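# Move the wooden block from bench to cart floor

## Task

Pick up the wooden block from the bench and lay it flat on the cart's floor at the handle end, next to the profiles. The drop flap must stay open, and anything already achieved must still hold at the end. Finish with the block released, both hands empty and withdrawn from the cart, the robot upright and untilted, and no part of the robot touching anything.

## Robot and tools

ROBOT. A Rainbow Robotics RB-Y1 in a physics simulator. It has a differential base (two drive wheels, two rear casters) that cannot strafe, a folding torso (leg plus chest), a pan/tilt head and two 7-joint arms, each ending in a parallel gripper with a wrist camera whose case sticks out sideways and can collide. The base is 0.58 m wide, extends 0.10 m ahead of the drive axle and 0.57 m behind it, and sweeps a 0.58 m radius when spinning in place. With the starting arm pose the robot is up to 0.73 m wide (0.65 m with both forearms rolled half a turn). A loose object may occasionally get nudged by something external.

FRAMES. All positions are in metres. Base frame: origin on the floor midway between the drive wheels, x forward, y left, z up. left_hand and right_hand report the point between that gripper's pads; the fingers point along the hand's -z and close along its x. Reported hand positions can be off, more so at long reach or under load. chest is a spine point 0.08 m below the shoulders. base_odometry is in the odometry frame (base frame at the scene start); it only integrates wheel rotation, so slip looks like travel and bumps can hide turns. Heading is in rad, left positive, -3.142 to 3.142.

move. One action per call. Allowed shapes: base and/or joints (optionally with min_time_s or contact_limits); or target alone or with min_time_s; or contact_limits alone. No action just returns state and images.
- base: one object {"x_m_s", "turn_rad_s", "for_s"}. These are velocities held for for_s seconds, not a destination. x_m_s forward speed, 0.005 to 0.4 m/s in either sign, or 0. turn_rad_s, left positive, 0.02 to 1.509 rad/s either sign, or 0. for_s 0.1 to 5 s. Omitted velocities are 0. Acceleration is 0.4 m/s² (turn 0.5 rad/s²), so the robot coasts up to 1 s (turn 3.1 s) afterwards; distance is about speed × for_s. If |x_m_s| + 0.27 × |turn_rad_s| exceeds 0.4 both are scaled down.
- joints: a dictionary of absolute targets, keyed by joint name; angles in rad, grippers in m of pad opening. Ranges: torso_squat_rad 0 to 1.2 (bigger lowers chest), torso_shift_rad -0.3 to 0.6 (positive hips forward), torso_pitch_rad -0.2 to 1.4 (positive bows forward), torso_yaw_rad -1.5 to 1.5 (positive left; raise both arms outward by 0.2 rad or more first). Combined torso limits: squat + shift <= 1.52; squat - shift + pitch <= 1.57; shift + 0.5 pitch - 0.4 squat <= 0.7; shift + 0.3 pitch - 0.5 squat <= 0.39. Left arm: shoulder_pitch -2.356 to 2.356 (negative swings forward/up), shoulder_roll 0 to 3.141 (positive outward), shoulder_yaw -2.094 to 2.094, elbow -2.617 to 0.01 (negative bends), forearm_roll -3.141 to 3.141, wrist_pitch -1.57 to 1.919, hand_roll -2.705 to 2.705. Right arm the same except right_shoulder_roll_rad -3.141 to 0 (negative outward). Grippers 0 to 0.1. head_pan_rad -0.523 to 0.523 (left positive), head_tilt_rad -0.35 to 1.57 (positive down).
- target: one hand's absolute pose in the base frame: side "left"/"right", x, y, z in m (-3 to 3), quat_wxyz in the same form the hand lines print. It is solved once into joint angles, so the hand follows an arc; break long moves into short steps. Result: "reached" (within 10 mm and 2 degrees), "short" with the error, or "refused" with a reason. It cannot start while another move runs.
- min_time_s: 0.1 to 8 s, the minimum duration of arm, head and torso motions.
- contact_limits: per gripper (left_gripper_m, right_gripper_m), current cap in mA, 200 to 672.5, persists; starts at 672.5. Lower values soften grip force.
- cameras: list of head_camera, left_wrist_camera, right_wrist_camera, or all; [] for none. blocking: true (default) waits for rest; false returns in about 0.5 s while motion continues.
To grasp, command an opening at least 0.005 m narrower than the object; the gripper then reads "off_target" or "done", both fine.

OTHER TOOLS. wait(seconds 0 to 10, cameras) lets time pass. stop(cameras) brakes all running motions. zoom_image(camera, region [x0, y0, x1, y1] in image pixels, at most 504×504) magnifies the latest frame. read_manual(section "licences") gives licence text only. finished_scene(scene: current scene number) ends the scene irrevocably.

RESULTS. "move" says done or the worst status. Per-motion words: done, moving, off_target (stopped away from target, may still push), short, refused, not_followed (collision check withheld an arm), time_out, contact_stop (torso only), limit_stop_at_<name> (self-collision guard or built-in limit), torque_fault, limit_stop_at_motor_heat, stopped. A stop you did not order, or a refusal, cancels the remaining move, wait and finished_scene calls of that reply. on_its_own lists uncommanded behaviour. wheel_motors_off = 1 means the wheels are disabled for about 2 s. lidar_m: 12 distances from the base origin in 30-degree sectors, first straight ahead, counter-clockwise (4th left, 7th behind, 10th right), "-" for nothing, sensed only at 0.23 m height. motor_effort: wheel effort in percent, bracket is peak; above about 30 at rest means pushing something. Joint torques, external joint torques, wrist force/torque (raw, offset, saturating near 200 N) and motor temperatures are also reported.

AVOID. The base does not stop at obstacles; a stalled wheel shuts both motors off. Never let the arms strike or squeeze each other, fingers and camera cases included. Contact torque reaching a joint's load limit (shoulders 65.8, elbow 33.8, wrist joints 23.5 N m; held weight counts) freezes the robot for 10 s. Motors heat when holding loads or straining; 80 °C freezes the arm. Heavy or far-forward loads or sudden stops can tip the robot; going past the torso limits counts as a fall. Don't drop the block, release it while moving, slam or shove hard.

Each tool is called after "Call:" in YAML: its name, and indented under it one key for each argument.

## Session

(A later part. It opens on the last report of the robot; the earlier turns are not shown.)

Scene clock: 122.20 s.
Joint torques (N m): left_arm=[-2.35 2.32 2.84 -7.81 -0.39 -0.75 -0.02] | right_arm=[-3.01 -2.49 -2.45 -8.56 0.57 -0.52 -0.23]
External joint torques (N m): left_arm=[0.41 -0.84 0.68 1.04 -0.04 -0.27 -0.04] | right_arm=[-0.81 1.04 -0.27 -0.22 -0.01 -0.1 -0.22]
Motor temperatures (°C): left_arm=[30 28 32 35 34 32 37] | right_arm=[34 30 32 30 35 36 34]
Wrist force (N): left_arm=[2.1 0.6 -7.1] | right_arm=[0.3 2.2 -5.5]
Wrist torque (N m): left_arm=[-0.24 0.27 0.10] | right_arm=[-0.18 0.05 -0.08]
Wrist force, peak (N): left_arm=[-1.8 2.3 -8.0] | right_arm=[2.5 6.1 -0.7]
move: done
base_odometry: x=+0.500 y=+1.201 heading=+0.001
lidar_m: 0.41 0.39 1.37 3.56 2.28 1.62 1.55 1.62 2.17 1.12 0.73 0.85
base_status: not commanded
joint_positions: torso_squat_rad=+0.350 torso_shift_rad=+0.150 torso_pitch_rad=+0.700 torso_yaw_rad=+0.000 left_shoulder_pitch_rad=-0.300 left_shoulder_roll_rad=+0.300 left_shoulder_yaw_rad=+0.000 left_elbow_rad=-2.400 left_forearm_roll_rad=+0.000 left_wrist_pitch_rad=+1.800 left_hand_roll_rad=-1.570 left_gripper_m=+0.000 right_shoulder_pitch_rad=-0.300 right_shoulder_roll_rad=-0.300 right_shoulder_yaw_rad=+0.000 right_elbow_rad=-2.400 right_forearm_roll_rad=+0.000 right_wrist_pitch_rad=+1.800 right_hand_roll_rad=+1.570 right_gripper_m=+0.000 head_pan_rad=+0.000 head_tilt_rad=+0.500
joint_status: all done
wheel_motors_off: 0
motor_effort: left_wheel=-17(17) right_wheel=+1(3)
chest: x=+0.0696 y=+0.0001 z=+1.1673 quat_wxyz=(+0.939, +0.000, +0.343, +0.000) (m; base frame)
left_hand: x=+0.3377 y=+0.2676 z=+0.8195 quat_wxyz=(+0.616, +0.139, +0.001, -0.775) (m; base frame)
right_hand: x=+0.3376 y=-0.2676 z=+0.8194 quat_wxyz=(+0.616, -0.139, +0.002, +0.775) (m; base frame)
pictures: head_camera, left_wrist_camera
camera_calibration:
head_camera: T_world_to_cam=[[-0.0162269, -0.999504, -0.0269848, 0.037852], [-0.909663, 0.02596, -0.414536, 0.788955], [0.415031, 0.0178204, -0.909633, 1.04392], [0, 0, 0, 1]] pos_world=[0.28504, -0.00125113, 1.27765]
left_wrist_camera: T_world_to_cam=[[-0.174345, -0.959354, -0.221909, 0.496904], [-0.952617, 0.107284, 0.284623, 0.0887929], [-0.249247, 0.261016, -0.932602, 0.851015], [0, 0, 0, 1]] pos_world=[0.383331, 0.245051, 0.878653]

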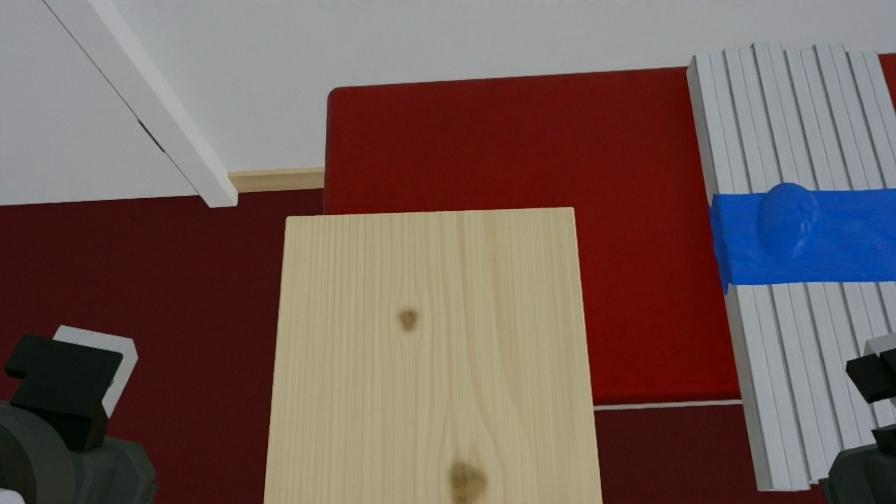

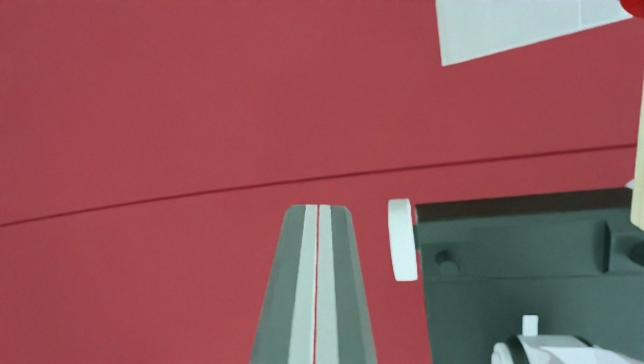

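Call:
move:
  target: {"side":"left","x":0.41,"y":0.20,"z":0.85,"quat_wxyz":[0.706,0.0308,-0.0308,-0.706]}
  cameras: []
  min_time_s: 2

Call:
move:
  target: {"side":"right","x":0.41,"y":-0.156,"z":0.85,"quat_wxyz":[0.706,-0.0308,-0.0308,0.706]}
  min_time_s: 2

Scene clock: 126.20 s.
Joint torques (N m): left_arm=[-9.97 6 5.23 -5.94 0.01 -0.15 0.18] | right_arm=[-2.73 -2.41 -2.32 -8.65 0.57 -0.48 -0.26]
External joint torques (N m): left_arm=[0.18 -0.59 -0.39 1.13 0.08 0.12 0.18] | right_arm=[-0.52 1.13 -0.13 -0.31 -0.01 -0.06 -0.25]
Motor temperatures (°C): left_arm=[30 28 32 36 34 32 37] | right_arm=[34 30 32 30 35 36 34]
Wrist force (N): left_arm=[1.1 0.1 -7.1] | right_arm=[0.8 1.7 -5.1]
Wrist torque (N m): left_arm=[-0.20 0.22 0.07] | right_arm=[-0.13 0.10 -0.07]
Wrist force, peak (N): left_arm=[2.6 -0.2 -8.2] | right_arm=[0.4 2.2 -5.5]
move: done
base_odometry: x=+0.500 y=+1.201 heading=+0.001
lidar_m: 0.40 0.40 1.38 3.54 2.28 1.62 1.54 1.61 2.16 1.10 0.73 0.85
base_status: not commanded
joint_positions: torso_squat_rad=+0.350 torso_shift_rad=+0.150 torso_pitch_rad=+0.700 torso_yaw_rad=+0.000 left_shoulder_pitch_rad=-0.792 left_shoulder_roll_rad=+0.686 left_shoulder_yaw_rad=-0.211 left_elbow_rad=-2.152 left_forearm_roll_rad=+0.600 left_wrist_pitch_rad=+1.919 left_hand_roll_rad=-0.829 left_gripper_m=+0.000 right_shoulder_pitch_rad=-0.300 right_shoulder_roll_rad=-0.300 right_shoulder_yaw_rad=+0.000 right_elbow_rad=-2.400 right_forearm_roll_rad=+0.000 right_wrist_pitch_rad=+1.800 right_hand_roll_rad=+1.570 right_gripper_m=+0.000 head_pan_rad=+0.000 head_tilt_rad=+0.500
joint_status: all done
wheel_motors_off: 0
motor_effort: left_wheel=-15(17) right_wheel=+1(3)
chest: x=+0.0696 y=+0.0001 z=+1.1673 quat_wxyz=(+0.939, +0.000, +0.343, +0.000) (m; base frame)
left_hand: x=+0.4100 y=+0.2000 z=+0.8501 quat_wxyz=(+0.706, +0.031, -0.031, -0.706) (m; base frame)
left_hand_status: reached (checked arc, planned for 2.0 s): 0 mm and 0.0 deg off.
right_hand: x=+0.3376 y=-0.2676 z=+0.8194 quat_wxyz=(+0.616, -0.139, +0.002, +0.775) (m; base frame)
pictures: none
No camera images: "cameras" was empty.

Scene clock: 128.53 s.
Joint torques (N m): left_arm=[-9.99 5.6 5.66 -6.27 0.04 -0.14 0.14] | right_arm=[-12.73 -7.06 -4.26 -7.02 0 0.03 -0.05]
External joint torques (N m): left_arm=[0.16 -0.99 0.04 0.81 0.11 0.13 0.14] | right_arm=[-1.61 -1.29 1.27 -0.33 -0.33 0.22 -0.05]
Motor temperatures (°C): left_arm=[31 28 32 36 34 32 37] | right_arm=[34 30 32 30 35 36 34]
Wrist force (N): left_arm=[0.6 0.9 -7.7] | right_arm=[-0.9 1.0 -5.3]
Wrist torque (N m): left_arm=[-0.31 0.20 0.09] | right_arm=[-0.06 -0.01 -0.08]
Wrist force, peak (N): left_arm=[1.8 0.8 -8.3] | right_arm=[-0.9 2.3 -5.8]
move: done
base_odometry: x=+0.500 y=+1.201 heading=+0.001
lidar_m: 0.39 0.39 1.36 3.53 2.28 1.62 1.55 1.62 2.15 1.12 0.72 0.86
base_status: not commanded
joint_positions: torso_squat_rad=+0.350 torso_shift_rad=+0.150 torso_pitch_rad=+0.700 torso_yaw_rad=+0.000 left_shoulder_pitch_rad=-0.792 left_shoulder_roll_rad=+0.686 left_shoulder_yaw_rad=-0.211 left_elbow_rad=-2.152 left_forearm_roll_rad=+0.600 left_wrist_pitch_rad=+1.919 left_hand_roll_rad=-0.829 left_gripper_m=+0.000 right_shoulder_pitch_rad=-0.906 right_shoulder_roll_rad=-0.672 right_shoulder_yaw_rad=+0.377 right_elbow_rad=-2.126 right_forearm_roll_rad=-0.598 right_wrist_pitch_rad=+1.919 right_hand_roll_rad=+0.675 right_gripper_m=+0.000 head_pan_rad=+0.000 head_tilt_rad=+0.500
joint_status: all done
wheel_motors_off: 0
motor_effort: left_wheel=-16(17) right_wheel=+1(4)
chest: x=+0.0696 y=+0.0001 z=+1.1673 quat_wxyz=(+0.939, +0.000, +0.343, +0.000) (m; base frame)
left_hand: x=+0.4100 y=+0.2000 z=+0.8501 quat_wxyz=(+0.706, +0.031, -0.031, -0.706) (m; base frame)
right_hand: x=+0.4099 y=-0.1563 z=+0.8499 quat_wxyz=(+0.707, -0.031, -0.032, +0.706) (m; base frame)
right_hand_status: reached (checked arc, planned for 2.0 s): 0 mm and 0.1 deg off.
pictures: head_camera, left_wrist_camera, right_wrist_camera
camera_calibration:
head_camera: T_world_to_cam=[[-0.0162269, -0.999504, -0.0269848, 0.037852], [-0.909663, 0.02596, -0.414536, 0.788955], [0.415031, 0.0178204, -0.909633, 1.04392], [0, 0, 0, 1]] pos_world=[0.28504, -0.00125113, 1.27765]
left_wrist_camera: T_world_to_cam=[[0.0276606, -0.999599, -0.00605788, 0.193241], [-0.924754, -0.0278897, 0.379542, 0.0911532], [-0.379559, -0.00489632, -0.925155, 1.01558], [0, 0, 0, 1]] pos_world=[0.464421, 0.200678, 0.90614]
right_wrist_camera: T_world_to_cam=[[0.0305604, -0.999219, -0.0250593, -0.148692], [-0.902816, -0.0383536, 0.428313, 0.0270672], [-0.42894, 0.00953455, -0.903283, 1.01723], [0, 0, 0, 1]] pos_world=[0.465313, -0.157237, 0.903531]

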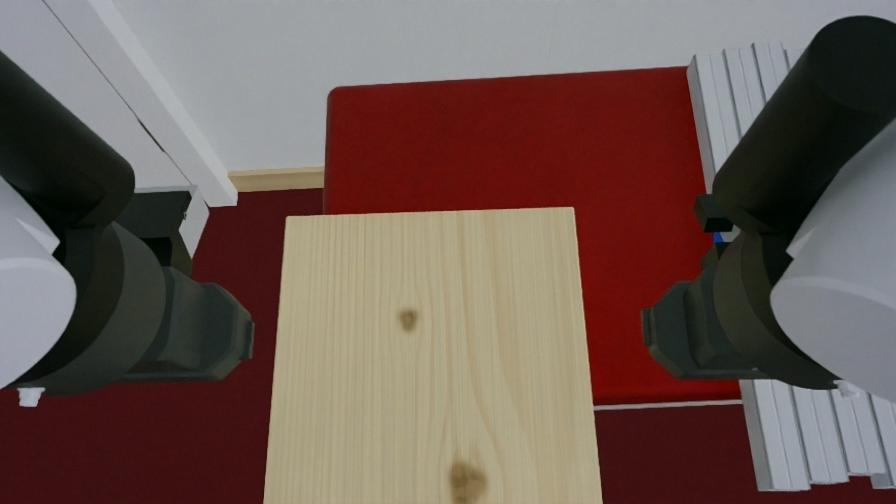

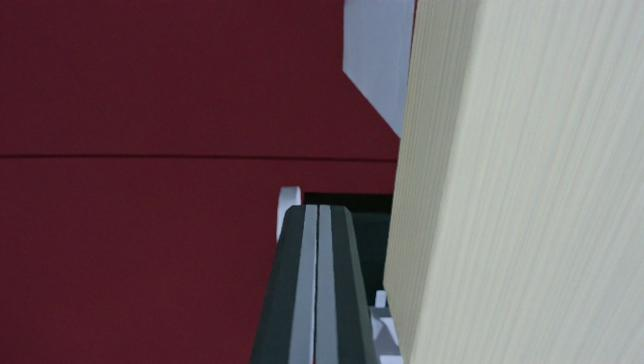

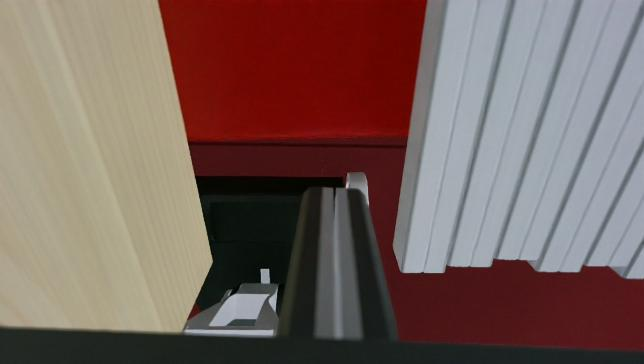

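Call:
move:
  target: {"side":"left","x":0.41,"y":0.175,"z":0.795,"quat_wxyz":[0.706,0.0308,-0.0308,-0.706]}
  cameras: []
  min_time_s: 1.5

Call:
move:
  target: {"side":"right","x":0.41,"y":-0.131,"z":0.795,"quat_wxyz":[0.706,-0.0308,-0.0308,0.706]}
  min_time_s: 1.5

Scene clock: 133.43 s.
Joint torques (N m): left_arm=[-8.55 3.45 5.09 -6.88 -0.4 -0.8 -0.32] | right_arm=[-12.57 -7.05 -4.26 -6.63 0.17 -0.01 -0.06]
External joint torques (N m): left_arm=[1.68 -1.65 -0.02 1.01 -0.33 -0.52 -0.32] | right_arm=[-1.44 -1.29 1.27 0.06 -0.16 0.19 -0.06]
Motor temperatures (°C): left_arm=[31 28 32 36 34 32 37] | right_arm=[34 30 32 30 35 36 34]
Wrist force (N): left_arm=[0.5 0.2 -7.2] | right_arm=[-0.8 1.0 -5.2]
Wrist torque (N m): left_arm=[-0.17 0.19 0.08] | right_arm=[-0.10 0.00 -0.09]
Wrist force, peak (N): left_arm=[1.2 1.8 -8.4] | right_arm=[-0.9 1.4 -5.7]
move: done
base_odometry: x=+0.500 y=+1.201 heading=+0.001
lidar_m: 0.39 0.39 1.38 3.56 2.28 1.63 1.55 1.62 2.17 1.11 0.73 0.84
base_status: not commanded
joint_positions: torso_squat_rad=+0.350 torso_shift_rad=+0.150 torso_pitch_rad=+0.700 torso_yaw_rad=+0.000 left_shoulder_pitch_rad=-0.781 left_shoulder_roll_rad=+0.610 left_shoulder_yaw_rad=-0.333 left_elbow_rad=-1.999 left_forearm_roll_rad=+0.469 left_wrist_pitch_rad=+1.760 left_hand_roll_rad=-0.839 left_gripper_m=+0.000 right_shoulder_pitch_rad=-0.906 right_shoulder_roll_rad=-0.672 right_shoulder_yaw_rad=+0.377 right_elbow_rad=-2.126 right_forearm_roll_rad=-0.598 right_wrist_pitch_rad=+1.919 right_hand_roll_rad=+0.675 right_gripper_m=+0.000 head_pan_rad=+0.000 head_tilt_rad=+0.500
joint_status: all done
wheel_motors_off: 0
motor_effort: left_wheel=-16(17) right_wheel=+1(3)
chest: x=+0.0696 y=+0.0001 z=+1.1673 quat_wxyz=(+0.939, +0.000, +0.343, +0.000) (m; base frame)
left_hand: x=+0.4102 y=+0.1750 z=+0.7952 quat_wxyz=(+0.706, +0.031, -0.031, -0.706) (m; base frame)
left_hand_status: reached (checked arc, planned for 1.5 s): 0 mm and 0.0 deg off.
right_hand: x=+0.4099 y=-0.1563 z=+0.8499 quat_wxyz=(+0.707, -0.031, -0.032, +0.706) (m; base frame)
pictures: none
No camera images: "cameras" was empty.

Scene clock: 135.27 s.
Joint torques (N m): left_arm=[-8.74 3.21 5.11 -6.98 -0.45 -0.79 -0.29] | right_arm=[-10.15 -2.3 -3.75 -7.51 0.52 -0.19 0.17]
External joint torques (N m): left_arm=[1.49 -1.89 0 0.91 -0.38 -0.52 -0.29] | right_arm=[1.08 1.99 1.32 -0.11 0.18 0 0.17]
Motor temperatures (°C): left_arm=[31 28 32 36 34 32 37] | right_arm=[34 30 32 30 35 36 34]
Wrist force (N): left_arm=[0.9 0.9 -7.1] | right_arm=[-0.6 1.3 -5.2]
Wrist torque (N m): left_arm=[-0.30 0.24 0.10] | right_arm=[-0.07 0.06 -0.09]
Wrist force, peak (N): left_arm=[0.6 0.5 -8.2] | right_arm=[-0.5 1.9 -5.7]
move: done
base_odometry: x=+0.500 y=+1.201 heading=+0.001
lidar_m: 0.40 0.40 1.37 3.54 2.28 1.62 1.54 1.62 2.16 1.13 0.72 0.86
base_status: not commanded
joint_positions: torso_squat_rad=+0.350 torso_shift_rad=+0.150 torso_pitch_rad=+0.700 torso_yaw_rad=+0.000 left_shoulder_pitch_rad=-0.781 left_shoulder_roll_rad=+0.610 left_shoulder_yaw_rad=-0.333 left_elbow_rad=-1.999 left_forearm_roll_rad=+0.469 left_wrist_pitch_rad=+1.760 left_hand_roll_rad=-0.839 left_gripper_m=+0.000 right_shoulder_pitch_rad=-0.896 right_shoulder_roll_rad=-0.593 right_shoulder_yaw_rad=+0.490 right_elbow_rad=-1.957 right_forearm_roll_rad=-0.474 right_wrist_pitch_rad=+1.761 right_hand_roll_rad=+0.690 right_gripper_m=+0.000 head_pan_rad=+0.000 head_tilt_rad=+0.500
joint_status: all done
wheel_motors_off: 0
motor_effort: left_wheel=-17(17) right_wheel=+2(3)
chest: x=+0.0696 y=+0.0001 z=+1.1673 quat_wxyz=(+0.939, +0.000, +0.343, +0.000) (m; base frame)
left_hand: x=+0.4102 y=+0.1750 z=+0.7952 quat_wxyz=(+0.706, +0.031, -0.031, -0.706) (m; base frame)
right_hand: x=+0.4102 y=-0.1312 z=+0.7952 quat_wxyz=(+0.707, -0.031, -0.031, +0.706) (m; base frame)
right_hand_status: reached (checked arc, planned for 1.5 s): 0 mm and 0.0 deg off.
pictures: head_camera, left_wrist_camera, right_wrist_camera
camera_calibration:
head_camera: T_world_to_cam=[[-0.0162269, -0.999504, -0.0269848, 0.037852], [-0.909663, 0.02596, -0.414536, 0.788955], [0.415031, 0.0178204, -0.909633, 1.04392], [0, 0, 0, 1]] pos_world=[0.28504, -0.00125113, 1.27765]
left_wrist_camera: T_world_to_cam=[[0.0277288, -0.999595, -0.00641589, 0.168185], [-0.924702, -0.028088, 0.379655, 0.111392], [-0.379681, -0.00459457, -0.925106, 0.964703], [0, 0, 0, 1]] pos_world=[0.46462, 0.175678, 0.851241]
right_wrist_camera: T_world_to_cam=[[0.0309795, -0.999246, -0.0234226, -0.126392], [-0.902375, -0.0380385, 0.42927, 0.0508898], [-0.429837, 0.00783738, -0.902872, 0.967513], [0, 0, 0, 1]] pos_world=[0.46571, -0.131943, 0.848735]

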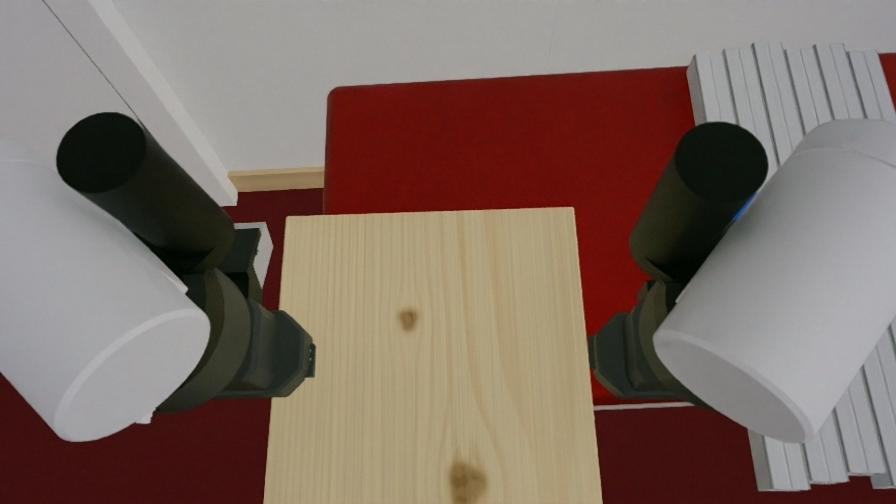

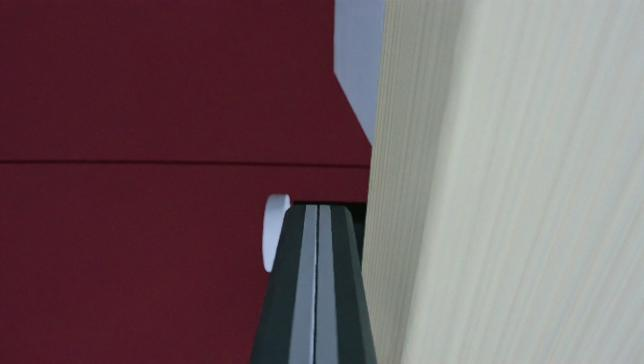

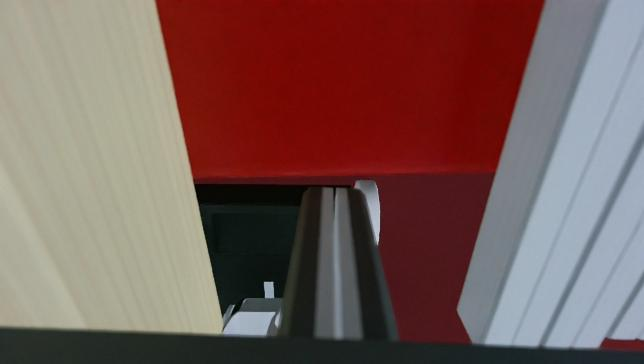

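Call:
move:
  target: {"side":"left","x":0.41,"y":0.153,"z":0.795,"quat_wxyz":[0.706,0.0308,-0.0308,-0.706]}
  cameras: ["left_wrist_camera"]
  min_time_s: 1

Call:
move:
  target: {"side":"right","x":0.41,"y":-0.109,"z":0.795,"quat_wxyz":[0.706,-0.0308,-0.0308,0.706]}
  min_time_s: 1
  cameras: ["head_camera","left_wrist_camera","right_wrist_camera"]

Scene clock: 144.40 s.
Joint torques (N m): left_arm=[-11.96 -1.63 2.7 -7.98 1.23 -2.17 0.27] | right_arm=[-10.56 -2.45 -3.78 -7.53 0.47 -0.12 0.15]
External joint torques (N m): left_arm=[-1.25 -5.73 -2.13 0.03 1.31 -1.9 0.27] | right_arm=[0.67 1.84 1.29 -0.13 0.12 0.07 0.15]
Motor temperatures (°C): left_arm=[31 28 32 36 34 32 37] | right_arm=[34 30 32 30 35 36 34]
Wrist force (N): left_arm=[-8.8 0.0 -3.3] | right_arm=[-0.9 1.6 -5.4]
Wrist torque (N m): left_arm=[-0.30 0.33 0.13] | right_arm=[-0.13 0.01 -0.06]
Wrist force, peak (N): left_arm=[-11.6 0.9 -2.7] | right_arm=[-0.9 1.9 -5.6]
move: done
base_odometry: x=+0.500 y=+1.201 heading=+0.001
lidar_m: 0.40 0.40 1.37 3.55 2.29 1.63 1.54 1.62 2.14 1.11 0.74 0.85
base_status: not commanded
joint_positions: torso_squat_rad=+0.350 torso_shift_rad=+0.150 torso_pitch_rad=+0.700 torso_yaw_rad=+0.000 left_shoulder_pitch_rad=-0.819 left_shoulder_roll_rad=+0.565 left_shoulder_yaw_rad=-0.377 left_elbow_rad=-1.981 left_forearm_roll_rad=+0.435 left_wrist_pitch_rad=+1.782 left_hand_roll_rad=-0.805 left_gripper_m=+0.000 right_shoulder_pitch_rad=-0.896 right_shoulder_roll_rad=-0.593 right_shoulder_yaw_rad=+0.490 right_elbow_rad=-1.957 right_forearm_roll_rad=-0.474 right_wrist_pitch_rad=+1.761 right_hand_roll_rad=+0.690 right_gripper_m=+0.000 head_pan_rad=+0.000 head_tilt_rad=+0.500
joint_status: all done
wheel_motors_off: 0
motor_effort: left_wheel=-16(17) right_wheel=+1(4)
chest: x=+0.0696 y=+0.0001 z=+1.1673 quat_wxyz=(+0.939, +0.000, +0.343, +0.000) (m; base frame)
left_hand: x=+0.4101 y=+0.1539 z=+0.7950 quat_wxyz=(+0.707, +0.031, -0.030, -0.706) (m; base frame)
left_hand_status: reached (checked arc, planned for 1.0 s): 1 mm and 0.1 deg off.
right_hand: x=+0.4102 y=-0.1311 z=+0.7952 quat_wxyz=(+0.706, -0.031, -0.031, +0.706) (m; base frame)
pictures: left_wrist_camera
camera_calibration:
left_wrist_camera: T_world_to_cam=[[0.0285859, -0.999559, -0.00798257, 0.147925], [-0.924554, -0.0294748, 0.379909, 0.110708], [-0.379977, -0.00347972, -0.924989, 0.964249], [0, 0, 0, 1]] pos_world=[0.464519, 0.154478, 0.851042]

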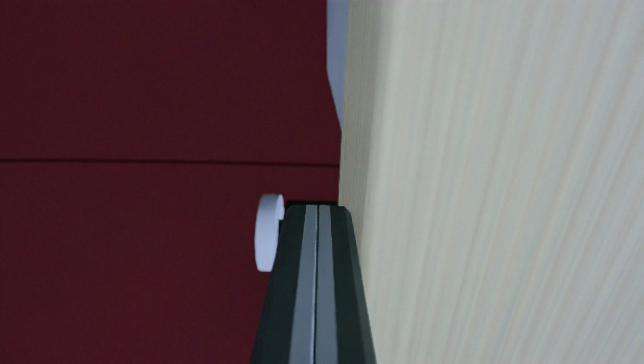

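Scene clock: 145.73 s.
Joint torques (N m): left_arm=[-11.96 -1.77 2.73 -7.81 1.15 -2.09 0.27] | right_arm=[-13.59 -1.2 -3.69 -7.35 0.61 -0.04 -0.35]
External joint torques (N m): left_arm=[-1.25 -5.88 -2.1 0.19 1.23 -1.83 0.27] | right_arm=[-1.86 2.05 1.14 0.15 0.26 0.15 -0.35]
Motor temperatures (°C): left_arm=[31 28 32 36 34 32 37] | right_arm=[34 30 32 30 35 36 34]
Wrist force (N): left_arm=[-8.8 0.2 -3.7] | right_arm=[-0.9 1.4 -4.4]
Wrist torque (N m): left_arm=[-0.32 0.35 0.13] | right_arm=[-0.10 0.03 -0.08]
Wrist force, peak (N): left_arm=[-9.5 -0.3 -3.8] | right_arm=[-0.7 1.5 -5.6]
move: done
base_odometry: x=+0.500 y=+1.201 heading=+0.001
lidar_m: 0.39 0.41 1.36 3.55 2.29 1.62 1.54 1.62 2.14 1.11 0.74 0.85
base_status: not commanded
joint_positions: torso_squat_rad=+0.350 torso_shift_rad=+0.150 torso_pitch_rad=+0.700 torso_yaw_rad=+0.000 left_shoulder_pitch_rad=-0.819 left_shoulder_roll_rad=+0.565 left_shoulder_yaw_rad=-0.377 left_elbow_rad=-1.981 left_forearm_roll_rad=+0.435 left_wrist_pitch_rad=+1.782 left_hand_roll_rad=-0.805 left_gripper_m=+0.000 right_shoulder_pitch_rad=-0.935 right_shoulder_roll_rad=-0.541 right_shoulder_yaw_rad=+0.528 right_elbow_rad=-1.927 right_forearm_roll_rad=-0.445 right_wrist_pitch_rad=+1.779 right_hand_roll_rad=+0.661 right_gripper_m=+0.000 head_pan_rad=+0.000 head_tilt_rad=+0.500
joint_status: all done
wheel_motors_off: 0
motor_effort: left_wheel=-15(16) right_wheel=+1(3)
chest: x=+0.0696 y=+0.0001 z=+1.1673 quat_wxyz=(+0.939, +0.000, +0.343, +0.000) (m; base frame)
left_hand: x=+0.4101 y=+0.1539 z=+0.7950 quat_wxyz=(+0.707, +0.031, -0.030, -0.706) (m; base frame)
right_hand: x=+0.4100 y=-0.1093 z=+0.7949 quat_wxyz=(+0.707, -0.031, -0.031, +0.706) (m; base frame)
right_hand_status: reached (checked arc, planned for 1.0 s): 0 mm and 0.0 deg off.
pictures: head_camera, left_wrist_camera, right_wrist_camera
camera_calibration:
head_camera: T_world_to_cam=[[-0.0162269, -0.999504, -0.0269848, 0.037952], [-0.909663, 0.02596, -0.414536, 0.788953], [0.415031, 0.0178204, -0.909633, 1.04392], [0, 0, 0, 1]] pos_world=[0.28504, -0.00115113, 1.27765]
left_wrist_camera: T_world_to_cam=[[0.0285859, -0.999559, -0.00798257, 0.147925], [-0.924554, -0.0294748, 0.379909, 0.110708], [-0.379977, -0.00347972, -0.924989, 0.964249], [0, 0, 0, 1]] pos_world=[0.464519, 0.154478, 0.851042]
right_wrist_camera: T_world_to_cam=[[0.0308753, -0.999249, -0.0233962, -0.104483], [-0.902147, -0.0379373, 0.429758, 0.0511599], [-0.430323, 0.00783788, -0.902641, 0.967013], [0, 0, 0, 1]] pos_world=[0.465508, -0.110043, 0.848434]

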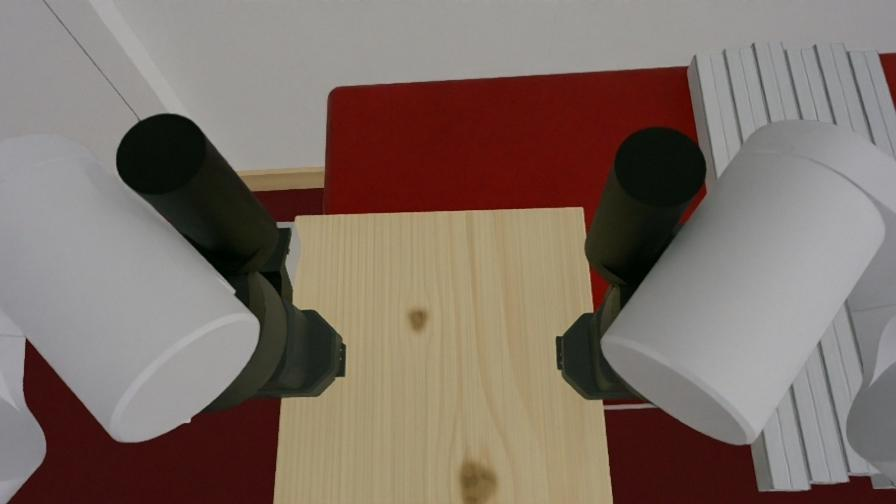

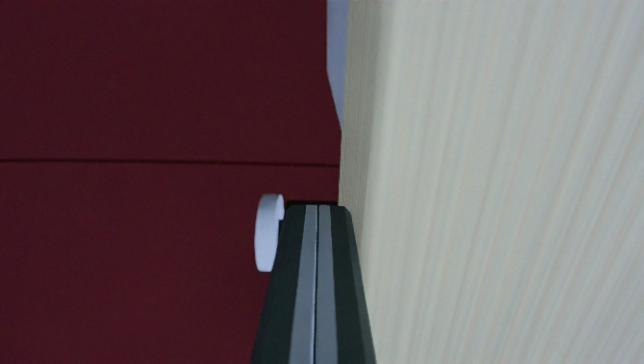

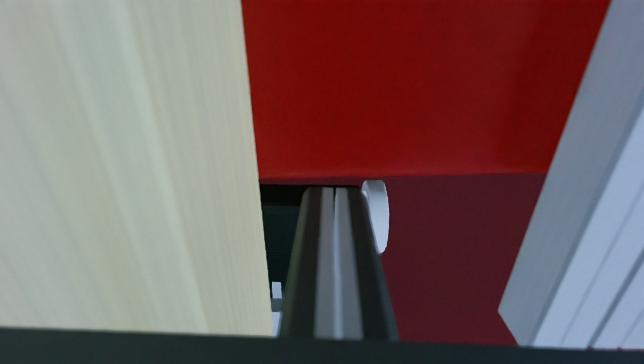

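Call:
move:
  target: {"side":"right","x":0.41,"y":-0.094,"z":0.795,"quat_wxyz":[0.706,-0.0308,-0.0308,0.706]}
  min_time_s: 1
  cameras: ["right_wrist_camera"]

Call:
move:
  target: {"side":"right","x":0.41,"y":-0.084,"z":0.795,"quat_wxyz":[0.706,-0.0308,-0.0308,0.706]}
  min_time_s: 1
  cameras: ["head_camera","right_wrist_camera"]

Scene clock: 150.60 s.
Joint torques (N m): left_arm=[-11.65 -1.42 2.87 -8.04 1.26 -2.13 0.21] | right_arm=[-14.34 -0.3 -3.48 -7.41 0.62 0.07 -0.21]
External joint torques (N m): left_arm=[-0.94 -5.52 -1.95 -0.04 1.34 -1.86 0.2] | right_arm=[-2.29 2.26 1.19 0.15 0.27 0.26 -0.2]
Motor temperatures (°C): left_arm=[31 28 32 36 34 32 37] | right_arm=[34 30 32 30 35 36 34]
Wrist force (N): left_arm=[-8.6 -0.7 -4.4] | right_arm=[-1.3 1.7 -4.7]
Wrist torque (N m): left_arm=[-0.28 0.34 0.12] | right_arm=[-0.16 -0.03 -0.08]
Wrist force, peak (N): left_arm=[-9.5 -0.1 -4.2] | right_arm=[-0.8 1.6 -5.5]
move: done
base_odometry: x=+0.500 y=+1.201 heading=+0.001
lidar_m: 0.41 0.40 1.36 3.54 2.27 1.62 1.54 1.61 2.15 1.13 0.74 0.86
base_status: not commanded
joint_positions: torso_squat_rad=+0.350 torso_shift_rad=+0.150 torso_pitch_rad=+0.700 torso_yaw_rad=+0.000 left_shoulder_pitch_rad=-0.819 left_shoulder_roll_rad=+0.565 left_shoulder_yaw_rad=-0.377 left_elbow_rad=-1.981 left_forearm_roll_rad=+0.435 left_wrist_pitch_rad=+1.782 left_hand_roll_rad=-0.805 left_gripper_m=+0.000 right_shoulder_pitch_rad=-0.961 right_shoulder_roll_rad=-0.507 right_shoulder_yaw_rad=+0.552 right_elbow_rad=-1.905 right_forearm_roll_rad=-0.426 right_wrist_pitch_rad=+1.789 right_hand_roll_rad=+0.643 right_gripper_m=+0.000 head_pan_rad=+0.000 head_tilt_rad=+0.500
joint_status: all done
wheel_motors_off: 0
motor_effort: left_wheel=-15(16) right_wheel=+0(2)
chest: x=+0.0696 y=+0.0001 z=+1.1673 quat_wxyz=(+0.939, +0.000, +0.343, +0.000) (m; base frame)
left_hand: x=+0.4101 y=+0.1539 z=+0.7950 quat_wxyz=(+0.707, +0.031, -0.030, -0.706) (m; base frame)
right_hand: x=+0.4097 y=-0.0945 z=+0.7955 quat_wxyz=(+0.706, -0.031, -0.031, +0.707) (m; base frame)
right_hand_status: reached (checked arc, planned for 1.0 s): 1 mm and 0.1 deg off.
pictures: right_wrist_camera
camera_calibration:
right_wrist_camera: T_world_to_cam=[[0.0318537, -0.999201, -0.0241523, -0.0894754], [-0.902405, -0.0391402, 0.429107, 0.0517575], [-0.42971, 0.00812652, -0.902931, 0.967298], [0, 0, 0, 1]] pos_world=[0.465214, -0.0952389, 0.849033]

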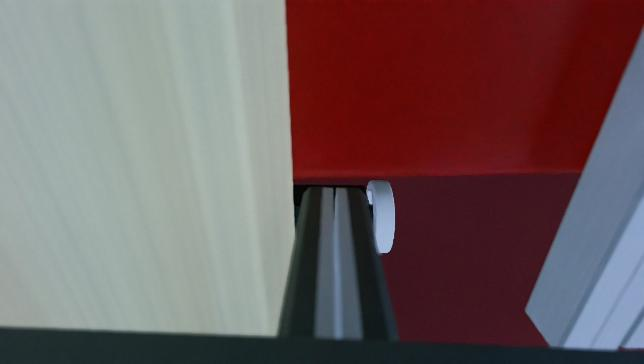

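Scene clock: 151.93 s.
Joint torques (N m): left_arm=[-11.98 -3.17 2.81 -10.19 2.82 -3.06 0.22] | right_arm=[-16.95 9.94 -0.77 -10 -1.52 -4.81 -0.57]
External joint torques (N m): left_arm=[-1.27 -7.28 -2.02 -2.19 2.9 -2.8 0.22] | right_arm=[-4.66 12.07 3.8 -2.41 -1.88 -4.64 -0.57]
Motor temperatures (°C): left_arm=[31 28 32 36 34 32 37] | right_arm=[34 30 32 30 35 36 34]
Wrist force (N): left_arm=[-15.7 1.2 -7.5] | right_arm=[-24.5 5.5 4.6]
Wrist torque (N m): left_arm=[-0.26 0.55 0.17] | right_arm=[-0.04 -0.22 0.20]
Wrist force, peak (N): left_arm=[-16.0 1.2 -8.4] | right_arm=[-24.9 5.4 4.9]
move: done
base_odometry: x=+0.500 y=+1.201 heading=+0.001
lidar_m: 0.41 0.42 1.36 3.55 2.29 1.63 1.54 1.61 2.16 1.11 0.74 0.85
base_status: not commanded
joint_positions: torso_squat_rad=+0.350 torso_shift_rad=+0.150 torso_pitch_rad=+0.700 torso_yaw_rad=+0.000 left_shoulder_pitch_rad=-0.819 left_shoulder_roll_rad=+0.566 left_shoulder_yaw_rad=-0.377 left_elbow_rad=-1.981 left_forearm_roll_rad=+0.434 left_wrist_pitch_rad=+1.782 left_hand_roll_rad=-0.805 left_gripper_m=+0.000 right_shoulder_pitch_rad=-0.978 right_shoulder_roll_rad=-0.484 right_shoulder_yaw_rad=+0.567 right_elbow_rad=-1.885 right_forearm_roll_rad=-0.413 right_wrist_pitch_rad=+1.795 right_hand_roll_rad=+0.631 right_gripper_m=+0.000 head_pan_rad=+0.000 head_tilt_rad=+0.500
joint_status: all done
wheel_motors_off: 0
motor_effort: left_wheel=-15(16) right_wheel=+0(3)
chest: x=+0.0695 y=+0.0001 z=+1.1674 quat_wxyz=(+0.939, +0.000, +0.343, +0.000) (m; base frame)
left_hand: x=+0.4101 y=+0.1542 z=+0.7950 quat_wxyz=(+0.707, +0.032, -0.030, -0.706) (m; base frame)
right_hand: x=+0.4099 y=-0.0863 z=+0.7950 quat_wxyz=(+0.707, -0.032, -0.029, +0.706) (m; base frame)
right_hand_status: reached (checked arc, planned for 1.0 s): 2 mm and 0.2 deg off.
pictures: head_camera, right_wrist_camera
camera_calibration:
head_camera: T_world_to_cam=[[-0.016352, -0.999503, -0.0269372, 0.0379283], [-0.909568, 0.026058, -0.414737, 0.789133], [0.415233, 0.0177194, -0.909542, 1.04387], [0, 0, 0, 1]] pos_world=[0.284939, -0.00115058, 1.27775]
right_wrist_camera: T_world_to_cam=[[0.0294796, -0.99937, -0.0197663, -0.083858], [-0.902239, -0.0351154, 0.429804, 0.0522758], [-0.430228, 0.00516343, -0.902706, 0.966619], [0, 0, 0, 1]] pos_world=[0.465504, -0.0869605, 0.848446]

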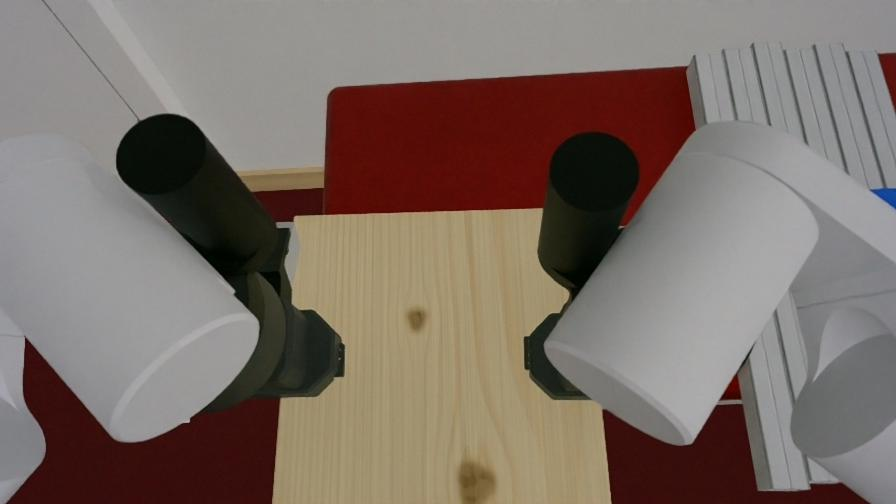

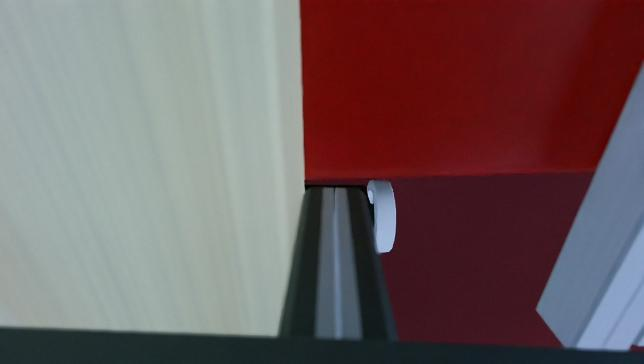

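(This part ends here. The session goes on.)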